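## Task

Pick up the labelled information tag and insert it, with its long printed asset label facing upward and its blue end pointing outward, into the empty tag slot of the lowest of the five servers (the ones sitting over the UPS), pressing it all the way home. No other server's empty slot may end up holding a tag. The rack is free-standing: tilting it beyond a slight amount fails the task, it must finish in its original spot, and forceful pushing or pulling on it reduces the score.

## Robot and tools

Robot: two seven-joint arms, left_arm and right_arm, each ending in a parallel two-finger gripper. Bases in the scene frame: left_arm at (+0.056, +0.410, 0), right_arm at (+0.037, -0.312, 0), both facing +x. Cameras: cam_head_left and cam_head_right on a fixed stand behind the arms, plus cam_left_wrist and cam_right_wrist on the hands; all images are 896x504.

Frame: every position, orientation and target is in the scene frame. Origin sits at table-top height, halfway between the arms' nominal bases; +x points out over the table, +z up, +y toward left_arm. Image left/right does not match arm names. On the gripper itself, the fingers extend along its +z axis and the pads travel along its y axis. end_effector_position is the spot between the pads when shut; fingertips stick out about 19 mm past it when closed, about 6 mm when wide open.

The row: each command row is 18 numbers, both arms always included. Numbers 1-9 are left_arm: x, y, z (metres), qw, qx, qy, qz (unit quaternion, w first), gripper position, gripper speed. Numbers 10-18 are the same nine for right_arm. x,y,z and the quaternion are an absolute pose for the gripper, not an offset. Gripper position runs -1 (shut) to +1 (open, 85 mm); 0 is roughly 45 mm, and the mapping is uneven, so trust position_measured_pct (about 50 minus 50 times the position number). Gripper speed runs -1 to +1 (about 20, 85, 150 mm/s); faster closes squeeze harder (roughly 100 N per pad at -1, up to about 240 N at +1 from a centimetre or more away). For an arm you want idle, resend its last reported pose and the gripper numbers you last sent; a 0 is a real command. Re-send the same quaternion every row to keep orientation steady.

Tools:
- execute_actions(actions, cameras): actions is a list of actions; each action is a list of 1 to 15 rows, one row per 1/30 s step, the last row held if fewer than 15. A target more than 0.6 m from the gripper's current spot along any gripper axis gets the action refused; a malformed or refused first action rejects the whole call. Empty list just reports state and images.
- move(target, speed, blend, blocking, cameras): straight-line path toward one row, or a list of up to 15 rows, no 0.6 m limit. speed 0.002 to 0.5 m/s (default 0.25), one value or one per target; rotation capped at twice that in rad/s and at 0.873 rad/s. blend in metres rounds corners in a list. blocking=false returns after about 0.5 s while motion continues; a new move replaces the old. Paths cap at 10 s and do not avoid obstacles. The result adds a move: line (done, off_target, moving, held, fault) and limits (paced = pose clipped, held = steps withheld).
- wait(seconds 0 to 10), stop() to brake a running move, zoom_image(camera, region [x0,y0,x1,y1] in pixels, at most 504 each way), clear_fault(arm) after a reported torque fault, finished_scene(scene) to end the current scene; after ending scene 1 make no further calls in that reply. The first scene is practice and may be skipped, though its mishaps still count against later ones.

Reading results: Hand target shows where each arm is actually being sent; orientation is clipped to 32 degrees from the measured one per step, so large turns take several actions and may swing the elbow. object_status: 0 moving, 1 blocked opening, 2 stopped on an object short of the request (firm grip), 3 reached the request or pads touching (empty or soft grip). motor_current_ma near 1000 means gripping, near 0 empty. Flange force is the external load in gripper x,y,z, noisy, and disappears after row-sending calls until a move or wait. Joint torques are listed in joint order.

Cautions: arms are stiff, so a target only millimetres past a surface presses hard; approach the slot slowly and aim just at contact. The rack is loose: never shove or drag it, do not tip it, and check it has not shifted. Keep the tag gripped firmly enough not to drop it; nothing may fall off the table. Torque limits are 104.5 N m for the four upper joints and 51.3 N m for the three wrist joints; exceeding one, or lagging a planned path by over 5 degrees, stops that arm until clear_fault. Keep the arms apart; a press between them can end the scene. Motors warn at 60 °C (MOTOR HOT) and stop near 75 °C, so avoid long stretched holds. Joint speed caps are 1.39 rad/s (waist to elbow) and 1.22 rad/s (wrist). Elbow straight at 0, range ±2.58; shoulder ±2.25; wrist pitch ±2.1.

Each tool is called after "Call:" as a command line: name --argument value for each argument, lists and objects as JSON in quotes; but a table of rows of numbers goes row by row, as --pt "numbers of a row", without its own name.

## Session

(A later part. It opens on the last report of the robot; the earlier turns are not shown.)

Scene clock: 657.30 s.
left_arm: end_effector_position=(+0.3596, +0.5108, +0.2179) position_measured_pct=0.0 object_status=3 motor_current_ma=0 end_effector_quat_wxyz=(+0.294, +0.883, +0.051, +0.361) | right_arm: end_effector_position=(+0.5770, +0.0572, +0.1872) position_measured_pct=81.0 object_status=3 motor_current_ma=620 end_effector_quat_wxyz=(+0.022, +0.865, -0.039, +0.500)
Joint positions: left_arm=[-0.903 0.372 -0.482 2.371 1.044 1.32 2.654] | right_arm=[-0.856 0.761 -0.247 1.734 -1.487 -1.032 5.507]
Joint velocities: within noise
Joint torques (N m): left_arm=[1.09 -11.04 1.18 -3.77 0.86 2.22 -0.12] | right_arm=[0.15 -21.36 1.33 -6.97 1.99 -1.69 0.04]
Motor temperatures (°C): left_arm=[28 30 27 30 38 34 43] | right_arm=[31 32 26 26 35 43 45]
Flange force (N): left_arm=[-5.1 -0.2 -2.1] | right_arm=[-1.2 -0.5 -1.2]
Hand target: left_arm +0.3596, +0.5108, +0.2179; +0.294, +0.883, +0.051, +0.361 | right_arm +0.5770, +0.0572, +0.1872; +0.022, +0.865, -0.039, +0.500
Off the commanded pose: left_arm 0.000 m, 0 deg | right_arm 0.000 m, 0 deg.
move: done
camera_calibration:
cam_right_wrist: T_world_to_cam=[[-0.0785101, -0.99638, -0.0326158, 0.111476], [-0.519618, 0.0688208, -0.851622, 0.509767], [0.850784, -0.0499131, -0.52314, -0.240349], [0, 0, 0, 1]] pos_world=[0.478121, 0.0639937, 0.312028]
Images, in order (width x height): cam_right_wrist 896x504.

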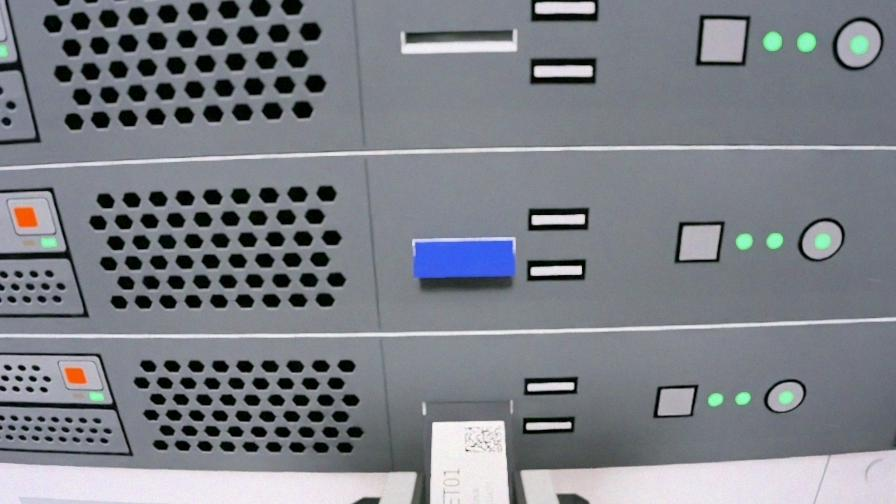

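Call:
move --pt "0.3596 0.5108 0.2179 0.294 0.883 0.051 0.361 1 1 0.587 0.0563 0.1872 0.02224 0.86517 -0.03853 0.49951 -0.62 -1" --speed 0.01 --cameras '["cam_right_wrist"]'

Call:
zoom_image --camera "cam_right_wrist" --region '[360, 360, 580, 504]'

Scene clock: 672.47 s.
left_arm: end_effector_position=(+0.3596, +0.5108, +0.2179) position_measured_pct=0.0 object_status=3 motor_current_ma=0 end_effector_quat_wxyz=(+0.294, +0.883, +0.051, +0.361) | right_arm: end_effector_position=(+0.5870, +0.0563, +0.1872) position_measured_pct=81.0 object_status=3 motor_current_ma=620 end_effector_quat_wxyz=(+0.022, +0.865, -0.039, +0.500)
Joint positions: left_arm=[-0.903 0.372 -0.482 2.371 1.044 1.32 2.654] | right_arm=[-0.841 0.768 -0.242 1.715 -1.482 -1.017 5.522]
Joint velocities: within noise
Joint torques (N m): left_arm=[1.1 -11.01 1.19 -3.78 0.86 2.23 -0.16] | right_arm=[0.79 -20.11 1.54 -6.79 1.8 -1.34 0.08]
Motor temperatures (°C): left_arm=[28 30 27 30 38 34 43] | right_arm=[31 32 26 26 35 42 45]
Flange force (N): left_arm=[-5.0 -0.1 -2.2] | right_arm=[-0.1 -0.1 -3.9]
Hand target: left_arm +0.3596, +0.5108, +0.2179; +0.294, +0.883, +0.051, +0.361 | right_arm +0.5870, +0.0563, +0.1872; +0.022, +0.865, -0.039, +0.500
Off the commanded pose: left_arm 0.000 m, 0 deg | right_arm 0.000 m, 0 deg.
move: done
camera_calibration:
cam_right_wrist: T_world_to_cam=[[-0.0784248, -0.996385, -0.0326672, 0.111339], [-0.519624, 0.0688202, -0.851619, 0.515027], [0.850788, -0.0498134, -0.523143, -0.248909], [0, 0, 0, 1]] pos_world=[0.488121, 0.0630936, 0.312028]
Images, in order (width x height): cam_right_wrist 896x504.

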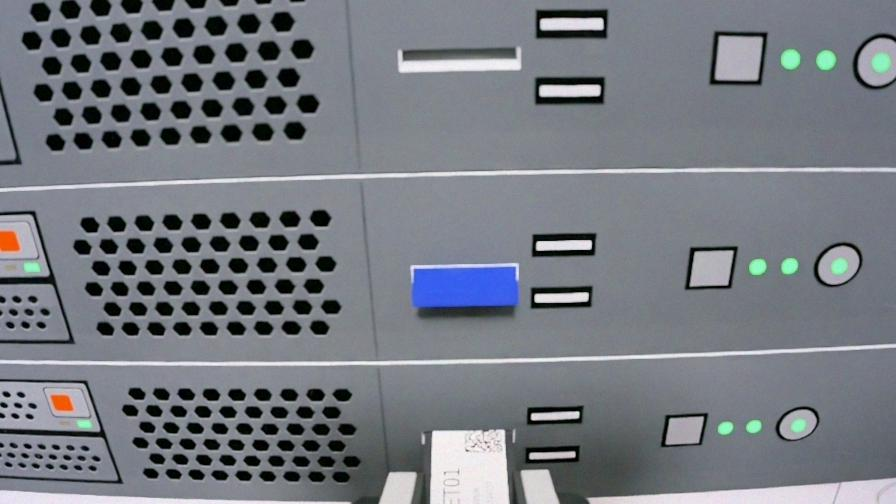

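Scaled by 2.291 from the camera's 896x504 image, which has a finer 1280x720 frame.

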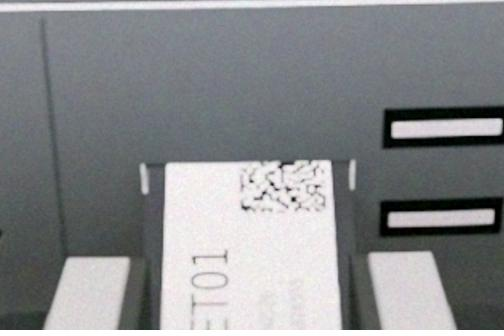

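Call:
move --pt "0.3596 0.5108 0.2179 0.294 0.883 0.051 0.361 1 1 0.591 0.0559 0.1872 0.02224 0.86517 -0.03853 0.49951 -0.62 -1" --speed 0.01 --cameras '["cam_right_wrist"]'

Call:
zoom_image --camera "cam_right_wrist" --region '[360, 360, 580, 504]'

Scene clock: 682.43 s.
left_arm: end_effector_position=(+0.3596, +0.5108, +0.2179) position_measured_pct=0.0 object_status=3 motor_current_ma=0 end_effector_quat_wxyz=(+0.294, +0.883, +0.051, +0.361) | right_arm: end_effector_position=(+0.5910, +0.0559, +0.1872) position_measured_pct=81.0 object_status=3 motor_current_ma=620 end_effector_quat_wxyz=(+0.022, +0.865, -0.039, +0.500)
Joint positions: left_arm=[-0.903 0.372 -0.482 2.371 1.044 1.32 2.654] | right_arm=[-0.836 0.771 -0.24 1.708 -1.479 -1.011 5.528]
Joint velocities: within noise
Joint torques (N m): left_arm=[1.1 -10.96 1.18 -3.75 0.89 2.22 -0.16] | right_arm=[1.03 -19.44 1.68 -6.6 1.66 -1.15 0.07]
Motor temperatures (°C): left_arm=[28 30 27 30 38 34 43] | right_arm=[31 32 26 26 35 42 45]
Flange force (N): left_arm=[-4.8 0.0 -2.4] | right_arm=[0.7 -0.1 -5.1]
Hand target: left_arm +0.3596, +0.5108, +0.2179; +0.294, +0.883, +0.051, +0.361 | right_arm +0.5910, +0.0559, +0.1872; +0.022, +0.865, -0.039, +0.500
Off the commanded pose: left_arm 0.000 m, 0 deg | right_arm 0.000 m, 0 deg.
move: done
camera_calibration:
cam_right_wrist: T_world_to_cam=[[-0.0784248, -0.996385, -0.0326672, 0.111255], [-0.519624, 0.0688202, -0.851619, 0.517133], [0.850788, -0.0498134, -0.523143, -0.252332], [0, 0, 0, 1]] pos_world=[0.492121, 0.0626936, 0.312028]
Images, in order (width x height): cam_right_wrist 896x504.

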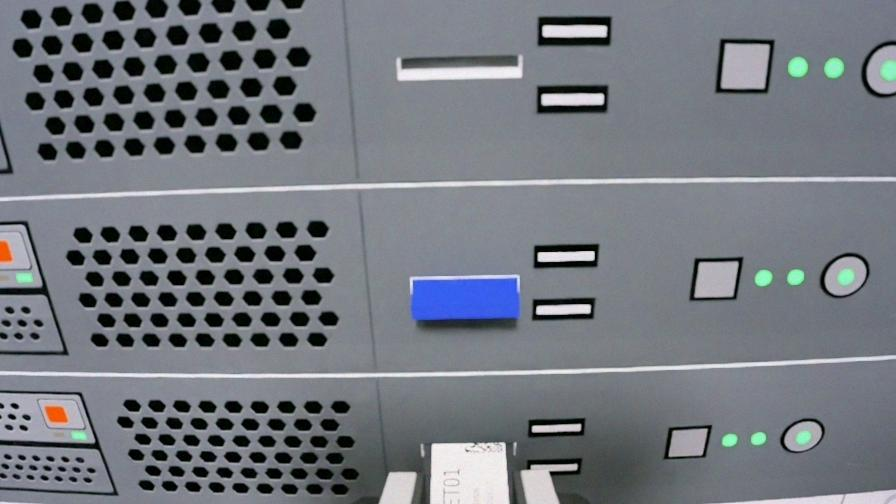

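Scaled by 2.291 from the camera's 896x504 image, which has a finer 1280x720 frame.

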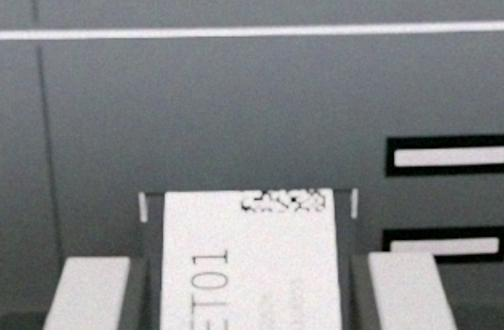

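Call:
move --pt "0.3596 0.5108 0.2179 0.294 0.883 0.051 0.361 1 1 0.591 0.0559 0.1876 0.02224 0.86517 -0.03853 0.49951 -0.62 -1" --speed 0.01 --cameras '[]'

Scene clock: 692.53 s.
left_arm: end_effector_position=(+0.3596, +0.5108, +0.2179) position_measured_pct=0.0 object_status=3 motor_current_ma=0 end_effector_quat_wxyz=(+0.294, +0.883, +0.051, +0.361) | right_arm: end_effector_position=(+0.5910, +0.0559, +0.1876) position_measured_pct=81.0 object_status=3 motor_current_ma=620 end_effector_quat_wxyz=(+0.022, +0.865, -0.039, +0.500)
Joint positions: left_arm=[-0.903 0.372 -0.482 2.371 1.044 1.32 2.654] | right_arm=[-0.836 0.77 -0.241 1.708 -1.48 -1.011 5.53]
Joint velocities: within noise
Joint torques (N m): left_arm=[1.09 -11.04 1.16 -3.75 0.85 2.23 -0.15] | right_arm=[0.37 -21.2 1.4 -6.81 1.77 -1.67 0.07]
Motor temperatures (°C): left_arm=[28 30 27 30 38 34 43] | right_arm=[31 32 26 26 35 42 45]
Flange force (N): left_arm=[-4.9 -0.2 -2.1] | right_arm=[-0.7 -0.8 -1.3]
Hand target: left_arm +0.3596, +0.5108, +0.2179; +0.294, +0.883, +0.051, +0.361 | right_arm +0.5910, +0.0559, +0.1876; +0.022, +0.865, -0.039, +0.500
Off the commanded pose: left_arm 0.000 m, 0 deg | right_arm 0.000 m, 0 deg.
move: done
No camera images: "cameras" was empty.

Relieved. Continue.

Call:
move --pt "0.3596 0.5108 0.2179 0.294 0.883 0.051 0.361 1 1 0.599 0.0552 0.1877 0.02224 0.86517 -0.03853 0.49951 -0.62 -1" --speed 0.01 --cameras '[]'

Call:
move --pt "0.3596 0.5108 0.2179 0.294 0.883 0.051 0.361 1 1 0.605 0.0547 0.1878 0.02224 0.86517 -0.03853 0.49951 -0.62 -1" --speed 0.01 --cameras '["cam_right_wrist","cam_head_left"]'

Call:
zoom_image --camera "cam_right_wrist" --region '[360, 360, 580, 504]'

Scene clock: 703.03 s.
left_arm: end_effector_position=(+0.3596, +0.5108, +0.2179) position_measured_pct=0.0 object_status=3 motor_current_ma=0 end_effector_quat_wxyz=(+0.294, +0.883, +0.051, +0.361) | right_arm: end_effector_position=(+0.5990, +0.0552, +0.1877) position_measured_pct=81.0 object_status=3 motor_current_ma=620 end_effector_quat_wxyz=(+0.022, +0.865, -0.039, +0.500)
Joint positions: left_arm=[-0.903 0.372 -0.482 2.371 1.044 1.32 2.654] | right_arm=[-0.824 0.776 -0.237 1.692 -1.477 -1 5.542]
Joint velocities: within noise
Joint torques (N m): left_arm=[1.08 -11.03 1.25 -3.8 0.87 2.21 -0.16] | right_arm=[0.09 -21.26 1.17 -6.88 1.84 -1.43 0.05]
Motor temperatures (°C): left_arm=[28 30 27 30 38 34 43] | right_arm=[31 32 26 26 35 42 45]
Flange force (N): left_arm=[-5.1 -0.1 -2.3] | right_arm=[-0.3 -0.7 -1.3]
Hand target: left_arm +0.3596, +0.5108, +0.2179; +0.294, +0.883, +0.051, +0.361 | right_arm +0.5990, +0.0552, +0.1877; +0.022, +0.865, -0.039, +0.500
Off the commanded pose: left_arm 0.000 m, 0 deg | right_arm 0.000 m, 0 deg.
move: done
No camera images: "cameras" was empty.

Scene clock: 703.87 s.
left_arm: end_effector_position=(+0.3596, +0.5108, +0.2179) position_measured_pct=0.0 object_status=3 motor_current_ma=0 end_effector_quat_wxyz=(+0.294, +0.883, +0.051, +0.361) | right_arm: end_effector_position=(+0.6050, +0.0547, +0.1878) position_measured_pct=81.0 object_status=3 motor_current_ma=620 end_effector_quat_wxyz=(+0.022, +0.865, -0.039, +0.500)
Joint positions: left_arm=[-0.903 0.372 -0.482 2.371 1.044 1.32 2.654] | right_arm=[-0.816 0.78 -0.234 1.68 -1.474 -0.991 5.552]
Joint velocities: within noise
Joint torques (N m): left_arm=[1.1 -11 1.19 -3.74 0.87 2.22 -0.14] | right_arm=[0.05 -21.21 1.14 -6.83 1.81 -1.36 0.09]
Motor temperatures (°C): left_arm=[28 30 27 30 38 34 43] | right_arm=[31 32 26 26 35 42 45]
Flange force (N): left_arm=[-5.0 -0.1 -2.3] | right_arm=[0.0 -0.7 -1.4]
Hand target: left_arm +0.3596, +0.5108, +0.2179; +0.294, +0.883, +0.051, +0.361 | right_arm +0.6050, +0.0547, +0.1878; +0.022, +0.865, -0.039, +0.500
Off the commanded pose: left_arm 0.000 m, 0 deg | right_arm 0.000 m, 0 deg.
move: done
camera_calibration:
cam_right_wrist: T_world_to_cam=[[-0.0784248, -0.996385, -0.0326672, 0.111176], [-0.519624, 0.0688202, -0.851619, 0.525001], [0.850788, -0.0498134, -0.523143, -0.263989], [0, 0, 0, 1]] pos_world=[0.506121, 0.0614936, 0.312628]
Images, in order (width x height): cam_head_left 896x504, cam_right_wrist 896x504.

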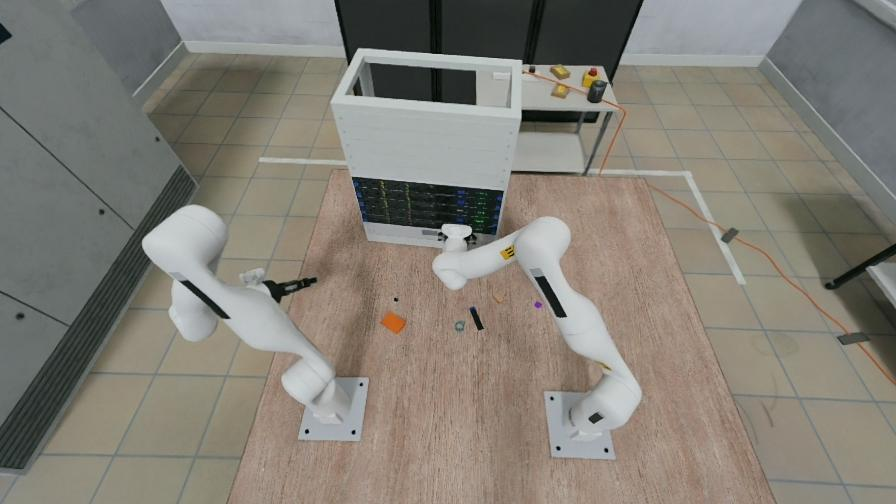

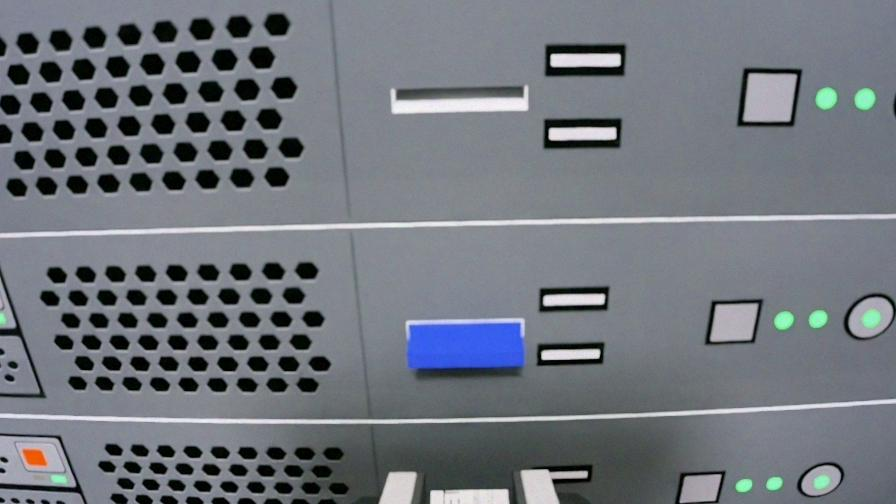

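Scaled by 2.291 from the camera's 896x504 image, which has a finer 1280x720 frame.

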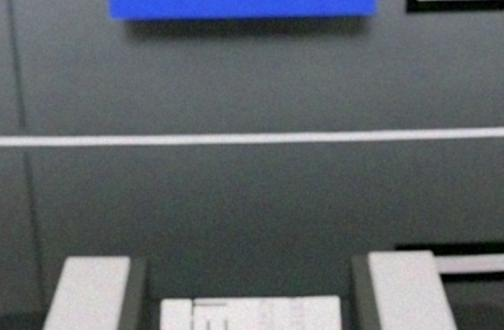

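Call:
move --pt "0.3596 0.5108 0.2179 0.294 0.883 0.051 0.361 1 1 0.605 0.0547 0.1878 0.02224 0.86517 -0.03853 0.49951 -0.45 -1" --pt "0.3596 0.5108 0.2179 0.294 0.883 0.051 0.361 1 1 0.565 0.0583 0.1878 0.02224 0.86517 -0.03853 0.49951 -0.45 -1" --pt "0.3596 0.5108 0.2179 0.294 0.883 0.051 0.361 1 1 0.51 0.0633 0.1878 0.02224 0.86517 -0.03853 0.49951 -0.45 -1" --speed '[0.02,0.02,0.06]' --cameras '["cam_right_wrist"]'

Scene clock: 715.30 s.
left_arm: end_effector_position=(+0.3596, +0.5108, +0.2179) position_measured_pct=0.0 object_status=3 motor_current_ma=0 end_effector_quat_wxyz=(+0.294, +0.883, +0.051, +0.361) | right_arm: end_effector_position=(+0.5100, +0.0633, +0.1878) position_measured_pct=72.7 object_status=3 motor_current_ma=0 end_effector_quat_wxyz=(+0.022, +0.865, -0.039, +0.500)
Joint positions: left_arm=[-0.903 0.372 -0.482 2.371 1.044 1.32 2.654] | right_arm=[-0.958 0.722 -0.286 1.837 -1.544 -1.131 5.418]
Joint velocities: within noise
Joint torques (N m): left_arm=[1.08 -11.05 1.17 -3.75 0.89 2.23 -0.14] | right_arm=[-0.38 -20.03 0.78 -5.87 1.73 -1.75 0.09]
Motor temperatures (°C): left_arm=[28 30 27 30 38 34 43] | right_arm=[31 32 26 26 35 42 45]
Flange force (N): left_arm=[-5.0 -0.3 -2.2] | right_arm=[-0.9 -0.4 0.2]
Hand target: left_arm +0.3596, +0.5108, +0.2179; +0.294, +0.883, +0.051, +0.361 | right_arm +0.5100, +0.0633, +0.1878; +0.022, +0.865, -0.039, +0.500
Off the commanded pose: left_arm 0.000 m, 0 deg | right_arm 0.000 m, 0 deg.
move: done
camera_calibration:
cam_right_wrist: T_world_to_cam=[[-0.0784248, -0.996385, -0.0326672, 0.112295], [-0.519624, 0.0688202, -0.851619, 0.475045], [0.850788, -0.0498134, -0.523143, -0.182736], [0, 0, 0, 1]] pos_world=[0.411121, 0.0700936, 0.312628]
Images, in order (width x height): cam_right_wrist 896x504.

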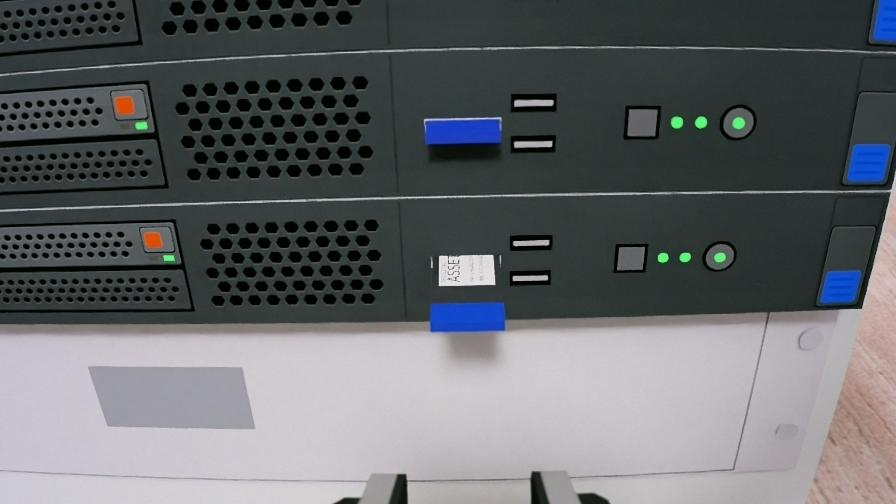

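Call:
move --pt "0.3596 0.5108 0.2179 0.294 0.883 0.051 0.361 1 1 0.51 0.0633 0.1725 0.0315 0.7064 -0.0315 0.7064 -1 -1" --speed 0.1 --cameras '["cam_right_wrist"]'

Call:
move --pt "0.3596 0.5108 0.2179 0.294 0.883 0.051 0.361 1 1 0.56 0.0587 0.1725 0.0315 0.7064 -0.0315 0.7064 -1 -1" --speed 0.04 --cameras '["cam_right_wrist"]'

Call:
zoom_image --camera "cam_right_wrist" --region '[340, 320, 600, 504]'

Scene clock: 729.73 s.
left_arm: end_effector_position=(+0.3596, +0.5108, +0.2179) position_measured_pct=0.0 object_status=3 motor_current_ma=0 end_effector_quat_wxyz=(+0.294, +0.883, +0.051, +0.361) | right_arm: end_effector_position=(+0.5100, +0.0633, +0.1725) position_measured_pct=98.7 object_status=3 motor_current_ma=940 end_effector_quat_wxyz=(+0.031, +0.706, -0.032, +0.706)
Joint positions: left_arm=[-0.903 0.372 -0.482 2.371 1.044 1.32 2.654] | right_arm=[-1.175 1.087 -0.094 1.855 -1.298 -1.598 4.929]
Joint velocities: within noise
Joint torques (N m): left_arm=[1.09 -11.01 1.17 -3.78 0.86 2.23 -0.13] | right_arm=[-0.4 -21.16 2.74 -2.73 0.84 -2.71 0.06]
Motor temperatures (°C): left_arm=[28 30 27 30 38 34 43] | right_arm=[31 32 26 26 35 43 45]
Flange force (N): left_arm=[-5.0 -0.1 -2.1] | right_arm=[-1.4 0.7 -0.7]
Hand target: left_arm +0.3596, +0.5108, +0.2179; +0.294, +0.883, +0.051, +0.361 | right_arm +0.5100, +0.0633, +0.1725; +0.031, +0.706, -0.032, +0.706
Off the commanded pose: left_arm 0.000 m, 0 deg | right_arm 0.000 m, 0 deg.
move: done
camera_calibration:
cam_right_wrist: T_world_to_cam=[[-0.063758, -0.997699, -0.0230701, 0.102677], [-0.0255955, 0.0247443, -0.999366, 0.238405], [0.997637, -0.0631271, -0.0271143, -0.350291], [0, 0, 0, 1]] pos_world=[0.362112, 0.0744283, 0.231125]
Images, in order (width x height): cam_right_wrist 896x504.

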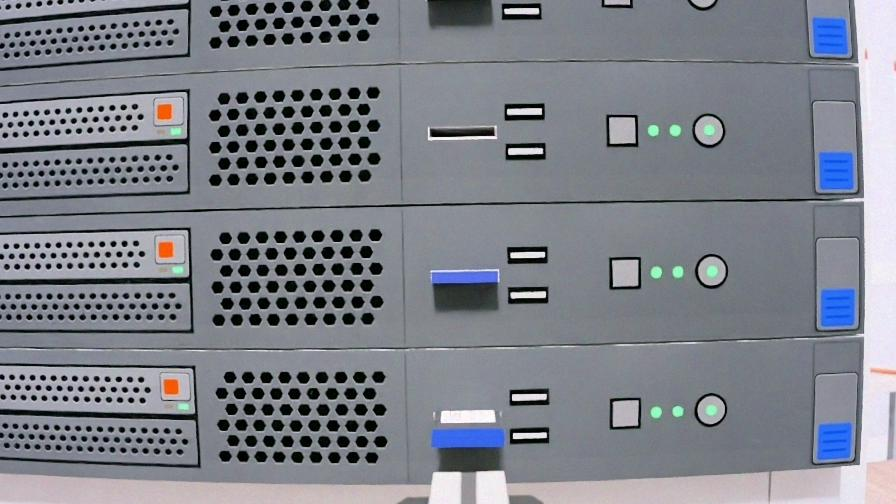

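Scene clock: 731.27 s.
left_arm: end_effector_position=(+0.3596, +0.5108, +0.2179) position_measured_pct=0.0 object_status=3 motor_current_ma=0 end_effector_quat_wxyz=(+0.294, +0.883, +0.051, +0.361) | right_arm: end_effector_position=(+0.5600, +0.0587, +0.1725) position_measured_pct=98.7 object_status=3 motor_current_ma=940 end_effector_quat_wxyz=(+0.031, +0.706, -0.032, +0.706)
Joint positions: left_arm=[-0.903 0.372 -0.482 2.371 1.044 1.32 2.654] | right_arm=[-1.098 1.095 -0.05 1.797 -1.211 -1.524 4.962]
Joint velocities: within noise
Joint torques (N m): left_arm=[1.13 -11.01 1.18 -3.77 0.9 2.21 -0.15] | right_arm=[-0.41 -21.89 2.95 -3.45 0.93 -2.7 0.09]
Motor temperatures (°C): left_arm=[28 30 27 30 38 34 43] | right_arm=[31 32 26 26 35 43 45]
Flange force (N): left_arm=[-5.0 -0.1 -2.4] | right_arm=[-1.4 0.7 -0.6]
Hand target: left_arm +0.3596, +0.5108, +0.2179; +0.294, +0.883, +0.051, +0.361 | right_arm +0.5600, +0.0587, +0.1725; +0.031, +0.706, -0.032, +0.706
Off the commanded pose: left_arm 0.000 m, 0 deg | right_arm 0.000 m, 0 deg.
move: done
camera_calibration:
cam_right_wrist: T_world_to_cam=[[-0.063758, -0.997699, -0.0230701, 0.101273], [-0.0255955, 0.0247443, -0.999366, 0.239699], [0.997637, -0.0631271, -0.0271143, -0.400466], [0, 0, 0, 1]] pos_world=[0.412112, 0.0698283, 0.231025]
Images, in order (width x height): cam_right_wrist 896x504.

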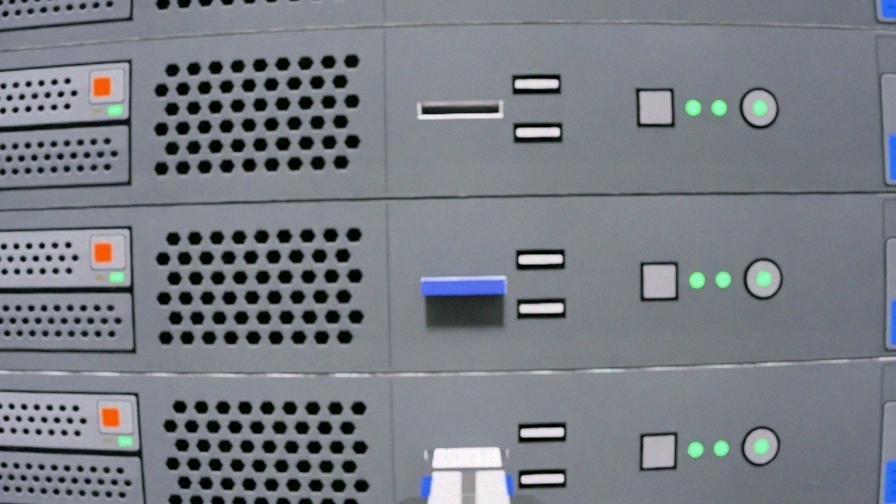

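Scaled by 1.938 from the camera's 896x504 image, which has a finer 1280x720 frame.

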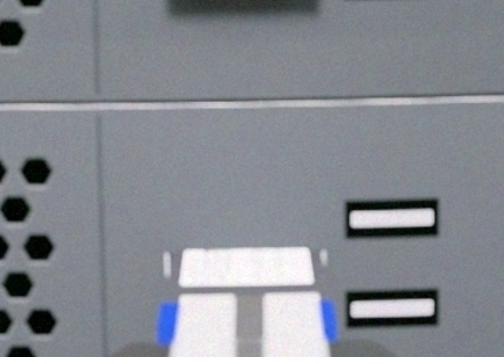

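Call:
move --pt "0.3596 0.5108 0.2179 0.294 0.883 0.051 0.361 1 1 0.58 0.0574 0.1725 0.0315 0.7064 -0.0315 0.7064 -1 -1" --speed 0.01 --cameras '["cam_right_wrist"]'

Call:
zoom_image --camera "cam_right_wrist" --region '[340, 320, 600, 504]'

Scene clock: 741.50 s.
left_arm: end_effector_position=(+0.3596, +0.5108, +0.2179) position_measured_pct=0.0 object_status=3 motor_current_ma=0 end_effector_quat_wxyz=(+0.294, +0.883, +0.051, +0.361) | right_arm: end_effector_position=(+0.5800, +0.0574, +0.1725) position_measured_pct=98.7 object_status=3 motor_current_ma=940 end_effector_quat_wxyz=(+0.032, +0.706, -0.032, +0.706)
Joint positions: left_arm=[-0.903 0.372 -0.482 2.371 1.044 1.32 2.654] | right_arm=[-1.069 1.101 -0.034 1.767 -1.18 -1.493 4.977]
Joint velocities: within noise
Joint torques (N m): left_arm=[1.08 -11.02 1.21 -3.76 0.88 2.21 -0.15] | right_arm=[-0.43 -22.27 3.06 -3.8 0.95 -2.68 0.05]
Motor temperatures (°C): left_arm=[28 30 27 30 38 34 43] | right_arm=[31 32 26 26 35 43 45]
Flange force (N): left_arm=[-5.0 -0.1 -2.3] | right_arm=[-1.4 0.6 -0.5]
Hand target: left_arm +0.3596, +0.5108, +0.2179; +0.294, +0.883, +0.051, +0.361 | right_arm +0.5800, +0.0574, +0.1725; +0.032, +0.706, -0.032, +0.706
Off the commanded pose: left_arm 0.000 m, 0 deg | right_arm 0.000 m, 0 deg.
move: done
camera_calibration:
cam_right_wrist: T_world_to_cam=[[-0.063758, -0.997699, -0.0230701, 0.101251], [-0.0255955, 0.0247443, -0.999366, 0.240243], [0.997637, -0.0631271, -0.0271143, -0.420501], [0, 0, 0, 1]] pos_world=[0.432112, 0.0685283, 0.231025]
Images, in order (width x height): cam_right_wrist 896x504.

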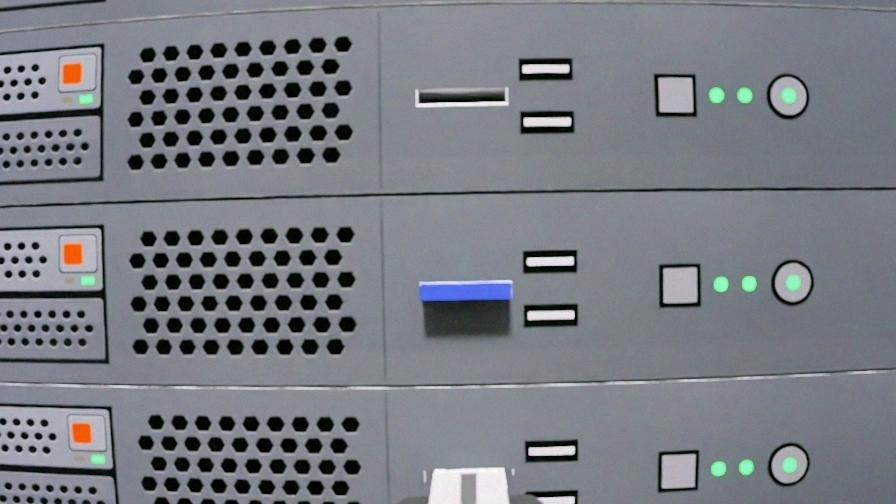

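Scaled by 1.938 from the camera's 896x504 image, which has a finer 1280x720 frame.

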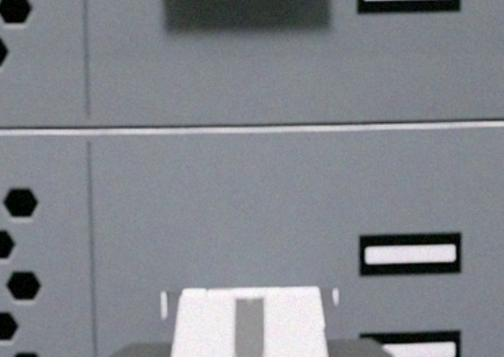

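Call:
move --pt "0.3596 0.5108 0.2179 0.294 0.883 0.051 0.361 1 1 0.586 0.0568 0.1725 0.0315 0.7064 -0.0315 0.7064 -1 -1" --speed 0.01 --cameras '[]'

Call:
move --pt "0.3596 0.5108 0.2179 0.294 0.883 0.051 0.361 1 1 0.591 0.0564 0.1725 0.0315 0.7064 -0.0315 0.7064 -1 -1" --speed 0.01 --cameras '["cam_right_wrist"]'

Call:
zoom_image --camera "cam_right_wrist" --region '[340, 320, 600, 504]'

Scene clock: 752.57 s.
left_arm: end_effector_position=(+0.3596, +0.5108, +0.2179) position_measured_pct=0.0 object_status=3 motor_current_ma=0 end_effector_quat_wxyz=(+0.294, +0.883, +0.051, +0.361) | right_arm: end_effector_position=(+0.5860, +0.0568, +0.1725) position_measured_pct=98.7 object_status=3 motor_current_ma=940 end_effector_quat_wxyz=(+0.032, +0.706, -0.032, +0.706)
Joint positions: left_arm=[-0.903 0.372 -0.482 2.371 1.044 1.32 2.654] | right_arm=[-1.06 1.102 -0.029 1.758 -1.171 -1.484 4.982]
Joint velocities: within noise
Joint torques (N m): left_arm=[1.06 -11.03 1.19 -3.71 0.85 2.22 -0.15] | right_arm=[0.02 -22.1 3.2 -3.9 0.99 -2.46 0.09]
Motor temperatures (°C): left_arm=[28 30 27 30 38 34 43] | right_arm=[31 32 26 26 35 43 45]
Flange force (N): left_arm=[-4.8 -0.2 -2.2] | right_arm=[-0.9 0.7 -1.8]
Hand target: left_arm +0.3596, +0.5108, +0.2179; +0.294, +0.883, +0.051, +0.361 | right_arm +0.5860, +0.0568, +0.1725; +0.032, +0.706, -0.032, +0.706
Off the commanded pose: left_arm 0.000 m, 0 deg | right_arm 0.000 m, 0 deg.
move: done
No camera images: "cameras" was empty.

Scene clock: 753.30 s.
left_arm: end_effector_position=(+0.3596, +0.5108, +0.2179) position_measured_pct=0.0 object_status=3 motor_current_ma=0 end_effector_quat_wxyz=(+0.294, +0.883, +0.051, +0.361) | right_arm: end_effector_position=(+0.5910, +0.0564, +0.1725) position_measured_pct=98.7 object_status=3 motor_current_ma=940 end_effector_quat_wxyz=(+0.032, +0.706, -0.032, +0.706)
Joint positions: left_arm=[-0.903 0.372 -0.482 2.371 1.044 1.32 2.654] | right_arm=[-1.053 1.104 -0.025 1.75 -1.164 -1.476 4.985]
Joint velocities: within noise
Joint torques (N m): left_arm=[1.09 -11.02 1.18 -3.73 0.9 2.22 -0.13] | right_arm=[0.06 -22.19 3.22 -3.99 0.99 -2.42 0.08]
Motor temperatures (°C): left_arm=[28 30 27 30 38 34 43] | right_arm=[31 32 26 26 35 43 45]
Flange force (N): left_arm=[-5.0 -0.2 -2.3] | right_arm=[-1.0 0.6 -1.8]
Hand target: left_arm +0.3596, +0.5108, +0.2179; +0.294, +0.883, +0.051, +0.361 | right_arm +0.5910, +0.0564, +0.1725; +0.032, +0.706, -0.032, +0.706
Off the commanded pose: left_arm 0.000 m, 0 deg | right_arm 0.000 m, 0 deg.
move: done
camera_calibration:
cam_right_wrist: T_world_to_cam=[[-0.063758, -0.997699, -0.0230701, 0.100955], [-0.0255955, 0.0247443, -0.999366, 0.240549], [0.997637, -0.0631271, -0.0271143, -0.431538], [0, 0, 0, 1]] pos_world=[0.443112, 0.0675283, 0.231025]
Images, in order (width x height): cam_right_wrist 896x504.

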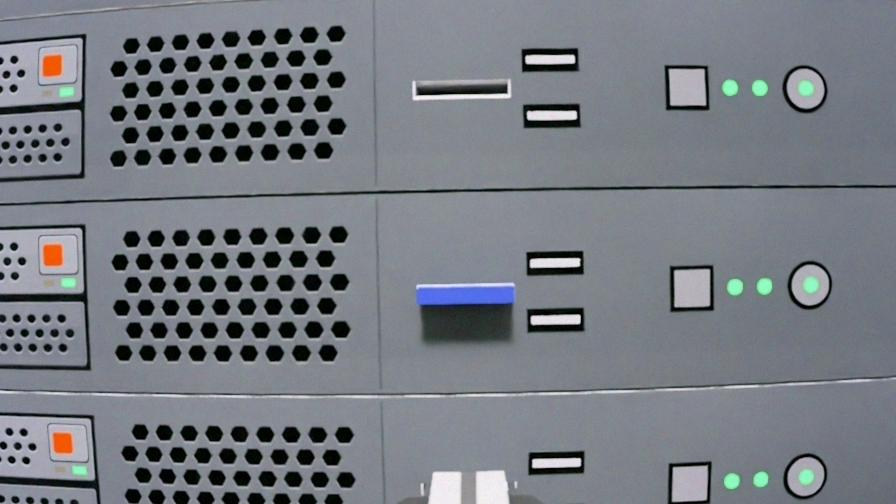

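Scaled by 1.938 from the camera's 896x504 image, which has a finer 1280x720 frame.

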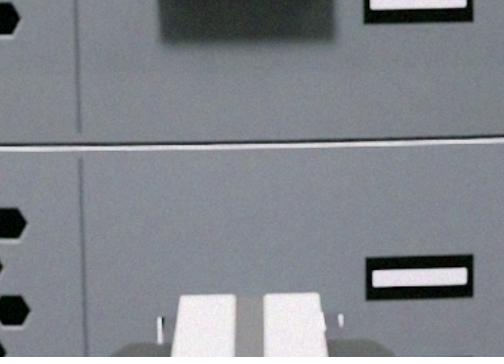

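Pushing gently (~1.3 N friction).

Call:
move --pt "0.3596 0.5108 0.2179 0.294 0.883 0.051 0.361 1 1 0.596 0.0559 0.1725 0.0315 0.7064 -0.0315 0.7064 -1 -1" --speed 0.01 --cameras '[]'

Call:
move --pt "0.3596 0.5108 0.2179 0.294 0.883 0.051 0.361 1 1 0.600 0.0556 0.1725 0.0315 0.7064 -0.0315 0.7064 -1 -1" --speed 0.01 --cameras '[]'

Scene clock: 768.47 s.
left_arm: end_effector_position=(+0.3596, +0.5108, +0.2179) position_measured_pct=0.0 object_status=3 motor_current_ma=0 end_effector_quat_wxyz=(+0.294, +0.883, +0.051, +0.361) | right_arm: end_effector_position=(+0.5960, +0.0559, +0.1725) position_measured_pct=98.7 object_status=3 motor_current_ma=940 end_effector_quat_wxyz=(+0.031, +0.706, -0.032, +0.706)
Joint positions: left_arm=[-0.903 0.372 -0.482 2.371 1.044 1.32 2.654] | right_arm=[-1.045 1.105 -0.022 1.742 -1.157 -1.468 4.989]
Joint velocities: within noise
Joint torques (N m): left_arm=[1.11 -10.97 1.22 -3.77 0.88 2.2 -0.15] | right_arm=[0.06 -22.21 3.25 -4.05 1.01 -2.39 0.04]
Motor temperatures (°C): left_arm=[28 30 27 30 38 34 43] | right_arm=[31 32 26 26 35 42 45]
Flange force (N): left_arm=[-5.0 0.0 -2.5] | right_arm=[-0.8 0.5 -1.9]
Hand target: left_arm +0.3596, +0.5108, +0.2179; +0.294, +0.883, +0.051, +0.361 | right_arm +0.5960, +0.0559, +0.1725; +0.031, +0.706, -0.032, +0.706
Off the commanded pose: left_arm 0.000 m, 0 deg | right_arm 0.000 m, 0 deg.
move: done
No camera images: "cameras" was empty.

Scene clock: 769.17 s.
left_arm: end_effector_position=(+0.3596, +0.5108, +0.2179) position_measured_pct=0.0 object_status=3 motor_current_ma=0 end_effector_quat_wxyz=(+0.294, +0.883, +0.051, +0.361) | right_arm: end_effector_position=(+0.6000, +0.0556, +0.1725) position_measured_pct=98.7 object_status=3 motor_current_ma=940 end_effector_quat_wxyz=(+0.032, +0.706, -0.032, +0.706)
Joint positions: left_arm=[-0.903 0.372 -0.482 2.371 1.044 1.32 2.654] | right_arm=[-1.04 1.107 -0.019 1.736 -1.151 -1.461 4.992]
Joint velocities: within noise
Joint torques (N m): left_arm=[1.1 -11.01 1.19 -3.75 0.87 2.22 -0.12] | right_arm=[0.05 -22.26 3.29 -4.11 0.99 -2.41 0.05]
Motor temperatures (°C): left_arm=[28 30 27 30 38 34 43] | right_arm=[31 32 26 26 35 42 45]
Flange force (N): left_arm=[-5.1 -0.2 -2.3] | right_arm=[-0.7 0.5 -1.8]
Hand target: left_arm +0.3596, +0.5108, +0.2179; +0.294, +0.883, +0.051, +0.361 | right_arm +0.6000, +0.0556, +0.1725; +0.032, +0.706, -0.032, +0.706
Off the commanded pose: left_arm 0.000 m, 0 deg | right_arm 0.000 m, 0 deg.
move: done
No camera images: "cameras" was empty.

Call:
move --pt "0.3596 0.5108 0.2179 0.294 0.883 0.051 0.361 1 1 0.602 0.0554 0.1725 0.0315 0.7064 -0.0315 0.7064 -1 -1" --speed 0.005 --cameras '["cam_right_wrist"]'

Call:
zoom_image --camera "cam_right_wrist" --region '[340, 320, 600, 504]'

Scene clock: 778.70 s.
left_arm: end_effector_position=(+0.3596, +0.5108, +0.2179) position_measured_pct=0.0 object_status=3 motor_current_ma=0 end_effector_quat_wxyz=(+0.294, +0.883, +0.051, +0.361) | right_arm: end_effector_position=(+0.6020, +0.0554, +0.1725) position_measured_pct=98.7 object_status=3 motor_current_ma=940 end_effector_quat_wxyz=(+0.032, +0.706, -0.031, +0.706)
Joint positions: left_arm=[-0.903 0.372 -0.482 2.371 1.044 1.32 2.654] | right_arm=[-1.037 1.107 -0.017 1.732 -1.148 -1.458 4.994]
Joint velocities: within noise
Joint torques (N m): left_arm=[1.12 -10.96 1.18 -3.76 0.9 2.23 -0.12] | right_arm=[0.15 -22.24 3.31 -4.11 1 -2.37 0.07]
Motor temperatures (°C): left_arm=[28 30 27 30 38 34 43] | right_arm=[31 32 26 26 35 42 45]
Flange force (N): left_arm=[-5.1 0.0 -2.4] | right_arm=[-0.7 0.5 -2.0]
Hand target: left_arm +0.3596, +0.5108, +0.2179; +0.294, +0.883, +0.051, +0.361 | right_arm +0.6020, +0.0554, +0.1725; +0.032, +0.706, -0.031, +0.706
Off the commanded pose: left_arm 0.000 m, 0 deg | right_arm 0.000 m, 0 deg.
move: done
camera_calibration:
cam_right_wrist: T_world_to_cam=[[-0.0637516, -0.997699, -0.0230767, 0.100657], [-0.0255935, 0.0247507, -0.999366, 0.240854], [0.997638, -0.0631206, -0.0271125, -0.442576], [0, 0, 0, 1]] pos_world=[0.454112, 0.0665283, 0.231025]
Images, in order (width x height): cam_right_wrist 896x504.

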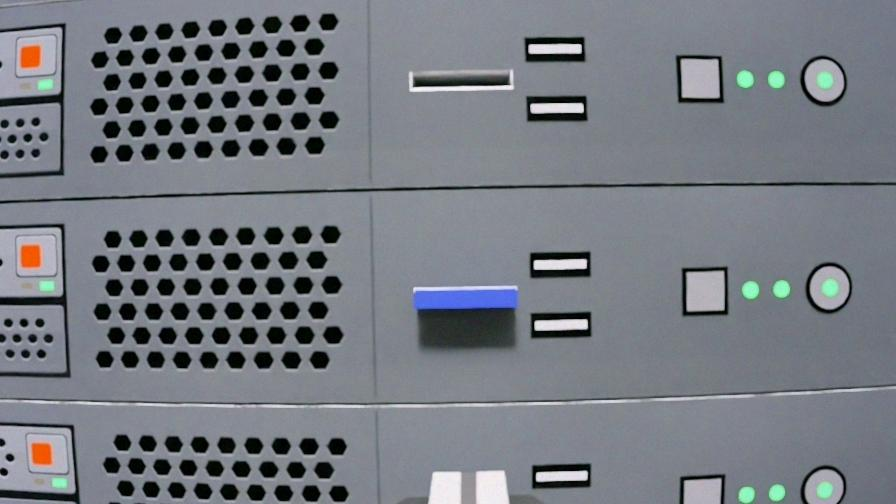

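Scaled by 1.938 from the camera's 896x504 image, which has a finer 1280x720 frame.

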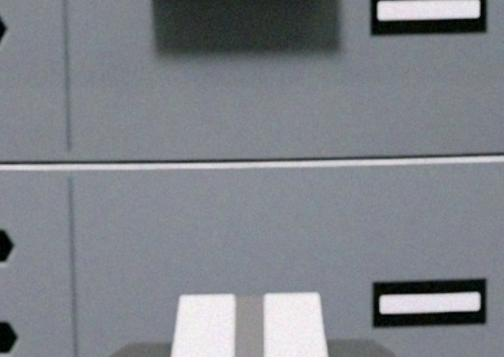

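Call:
move --pt "0.3596 0.5108 0.2179 0.294 0.883 0.051 0.361 1 1 0.604 0.0552 0.1725 0.0315 0.7064 -0.0315 0.7064 -1 -1" --speed 0.005 --cameras '[]'

Call:
move --pt "0.3596 0.5108 0.2179 0.294 0.883 0.051 0.361 1 1 0.605 0.0551 0.1725 0.0315 0.7064 -0.0315 0.7064 -1 -1" --speed 0.005 --cameras '[]'

Scene clock: 787.37 s.
left_arm: end_effector_position=(+0.3596, +0.5108, +0.2179) position_measured_pct=0.0 object_status=3 motor_current_ma=0 end_effector_quat_wxyz=(+0.294, +0.883, +0.051, +0.361) | right_arm: end_effector_position=(+0.6040, +0.0552, +0.1725) position_measured_pct=98.7 object_status=3 motor_current_ma=940 end_effector_quat_wxyz=(+0.032, +0.706, -0.031, +0.706)
Joint positions: left_arm=[-0.903 0.372 -0.482 2.371 1.044 1.32 2.654] | right_arm=[-1.034 1.108 -0.016 1.729 -1.145 -1.455 4.995]
Joint velocities: within noise
Joint torques (N m): left_arm=[1.08 -10.98 1.17 -3.79 0.88 2.19 -0.18] | right_arm=[0.18 -22.48 3.44 -4.24 1.02 -2.46 0.08]
Motor temperatures (°C): left_arm=[28 30 27 30 38 34 43] | right_arm=[31 32 26 26 35 42 45]
Flange force (N): left_arm=[-4.8 0.1 -2.4] | right_arm=[-1.0 0.6 -2.1]
Hand target: left_arm +0.3596, +0.5108, +0.2179; +0.294, +0.883, +0.051, +0.361 | right_arm +0.6040, +0.0552, +0.1725; +0.032, +0.706, -0.031, +0.706
Off the commanded pose: left_arm 0.000 m, 0 deg | right_arm 0.000 m, 0 deg.
move: done
No camera images: "cameras" was empty.

Scene clock: 788.07 s.
left_arm: end_effector_position=(+0.3596, +0.5108, +0.2179) position_measured_pct=0.0 object_status=3 motor_current_ma=0 end_effector_quat_wxyz=(+0.294, +0.883, +0.051, +0.361) | right_arm: end_effector_position=(+0.6050, +0.0551, +0.1725) position_measured_pct=98.7 object_status=3 motor_current_ma=940 end_effector_quat_wxyz=(+0.031, +0.706, -0.031, +0.706)
Joint positions: left_arm=[-0.903 0.372 -0.482 2.371 1.044 1.32 2.654] | right_arm=[-1.032 1.108 -0.015 1.727 -1.144 -1.453 4.996]
Joint velocities: within noise
Joint torques (N m): left_arm=[1.09 -11.03 1.19 -3.75 0.88 2.22 -0.14] | right_arm=[-0.09 -22.51 3.26 -4.2 1 -2.49 0.08]
Motor temperatures (°C): left_arm=[28 30 27 30 38 34 43] | right_arm=[31 32 26 26 35 42 45]
Flange force (N): left_arm=[-5.0 -0.2 -2.3] | right_arm=[-1.1 0.6 -1.4]
Hand target: left_arm +0.3596, +0.5108, +0.2179; +0.294, +0.883, +0.051, +0.361 | right_arm +0.6050, +0.0551, +0.1725; +0.031, +0.706, -0.031, +0.706
Off the commanded pose: left_arm 0.000 m, 0 deg | right_arm 0.000 m, 0 deg.
move: done
No camera images: "cameras" was empty.

Call:
move --pt "0.3596 0.5108 0.2179 0.294 0.883 0.051 0.361 1 1 0.606 0.0550 0.1725 0.0315 0.7064 -0.0315 0.7064 -1 -1" --speed 0.005 --cameras '[]'

Scene clock: 795.37 s.
left_arm: end_effector_position=(+0.3596, +0.5108, +0.2179) position_measured_pct=0.0 object_status=3 motor_current_ma=0 end_effector_quat_wxyz=(+0.294, +0.883, +0.051, +0.361) | right_arm: end_effector_position=(+0.6060, +0.0550, +0.1725) position_measured_pct=98.7 object_status=3 motor_current_ma=940 end_effector_quat_wxyz=(+0.031, +0.706, -0.031, +0.706)
Joint positions: left_arm=[-0.903 0.372 -0.482 2.371 1.044 1.32 2.654] | right_arm=[-1.031 1.109 -0.014 1.726 -1.142 -1.452 4.996]
Joint velocities: within noise
Joint torques (N m): left_arm=[1.07 -10.97 1.21 -3.77 0.85 2.22 -0.16] | right_arm=[-0.23 -22.64 3.25 -4.28 1.06 -2.59 0.07]
Motor temperatures (°C): left_arm=[28 30 27 30 38 34 43] | right_arm=[31 32 26 26 35 42 45]
Flange force (N): left_arm=[-4.9 0.0 -2.3] | right_arm=[-1.2 0.7 -1.2]
Hand target: left_arm +0.3596, +0.5108, +0.2179; +0.294, +0.883, +0.051, +0.361 | right_arm +0.6060, +0.0550, +0.1725; +0.031, +0.706, -0.031, +0.706
Off the commanded pose: left_arm 0.000 m, 0 deg | right_arm 0.000 m, 0 deg.
move: done
No camera images: "cameras" was empty.

Call:
move --pt "0.3596 0.5108 0.2179 0.294 0.883 0.051 0.361 1 1 0.607 0.0549 0.1725 0.0315 0.7064 -0.0315 0.7064 -1 -1" --speed 0.005 --cameras '[]'

Scene clock: 800.90 s.
left_arm: end_effector_position=(+0.3596, +0.5108, +0.2179) position_measured_pct=0.0 object_status=3 motor_current_ma=0 end_effector_quat_wxyz=(+0.294, +0.883, +0.051, +0.361) | right_arm: end_effector_position=(+0.6070, +0.0549, +0.1725) position_measured_pct=98.7 object_status=3 motor_current_ma=940 end_effector_quat_wxyz=(+0.031, +0.706, -0.031, +0.706)
Joint positions: left_arm=[-0.903 0.372 -0.482 2.371 1.044 1.32 2.654] | right_arm=[-1.03 1.109 -0.013 1.724 -1.141 -1.45 4.997]
Joint velocities: within noise
Joint torques (N m): left_arm=[1.09 -11.03 1.17 -3.75 0.87 2.22 -0.15] | right_arm=[0.58 -22.45 3.72 -4.32 0.99 -2.45 0.05]
Motor temperatures (°C): left_arm=[28 30 27 30 38 34 43] | right_arm=[31 32 26 26 35 42 45]
Flange force (N): left_arm=[-5.0 -0.2 -2.2] | right_arm=[-0.8 0.3 -2.9]
Hand target: left_arm +0.3596, +0.5108, +0.2179; +0.294, +0.883, +0.051, +0.361 | right_arm +0.6070, +0.0549, +0.1725; +0.031, +0.706, -0.031, +0.706
Off the commanded pose: left_arm 0.000 m, 0 deg | right_arm 0.000 m, 0 deg.
move: done
No camera images: "cameras" was empty.

Call:
move --pt "0.3596 0.5108 0.2179 0.294 0.883 0.051 0.361 1 1 0.6075 0.0549 0.1725 0.0315 0.7064 -0.0315 0.7064 -1 -1" --speed 0.005 --cameras '[]'

Scene clock: 814.80 s.
left_arm: end_effector_position=(+0.3596, +0.5108, +0.2179) position_measured_pct=0.0 object_status=3 motor_current_ma=0 end_effector_quat_wxyz=(+0.294, +0.883, +0.051, +0.361) | right_arm: end_effector_position=(+0.6075, +0.0549, +0.1725) position_measured_pct=98.7 object_status=3 motor_current_ma=940 end_effector_quat_wxyz=(+0.031, +0.706, -0.031, +0.706)
Joint positions: left_arm=[-0.903 0.372 -0.482 2.371 1.044 1.32 2.654] | right_arm=[-1.029 1.109 -0.013 1.723 -1.14 -1.449 4.998]
Joint velocities: within noise
Joint torques (N m): left_arm=[1.11 -11.03 1.19 -3.71 0.89 2.2 -0.14] | right_arm=[5.48 -22.75 6.74 -6.67 1.81 -1.83 0.09]
Motor temperatures (°C): left_arm=[28 30 27 30 38 34 43] | right_arm=[31 32 26 26 35 42 45]
Flange force (N): left_arm=[-4.9 -0.3 -2.4] | right_arm=[0.3 2.8 -18.1]
Hand target: left_arm +0.3596, +0.5108, +0.2179; +0.294, +0.883, +0.051, +0.361 | right_arm +0.6075, +0.0549, +0.1725; +0.032, +0.706, -0.032, +0.706
Off the commanded pose: left_arm 0.000 m, 0 deg | right_arm 0.000 m, 0 deg.
move: done
No camera images: "cameras" was empty.


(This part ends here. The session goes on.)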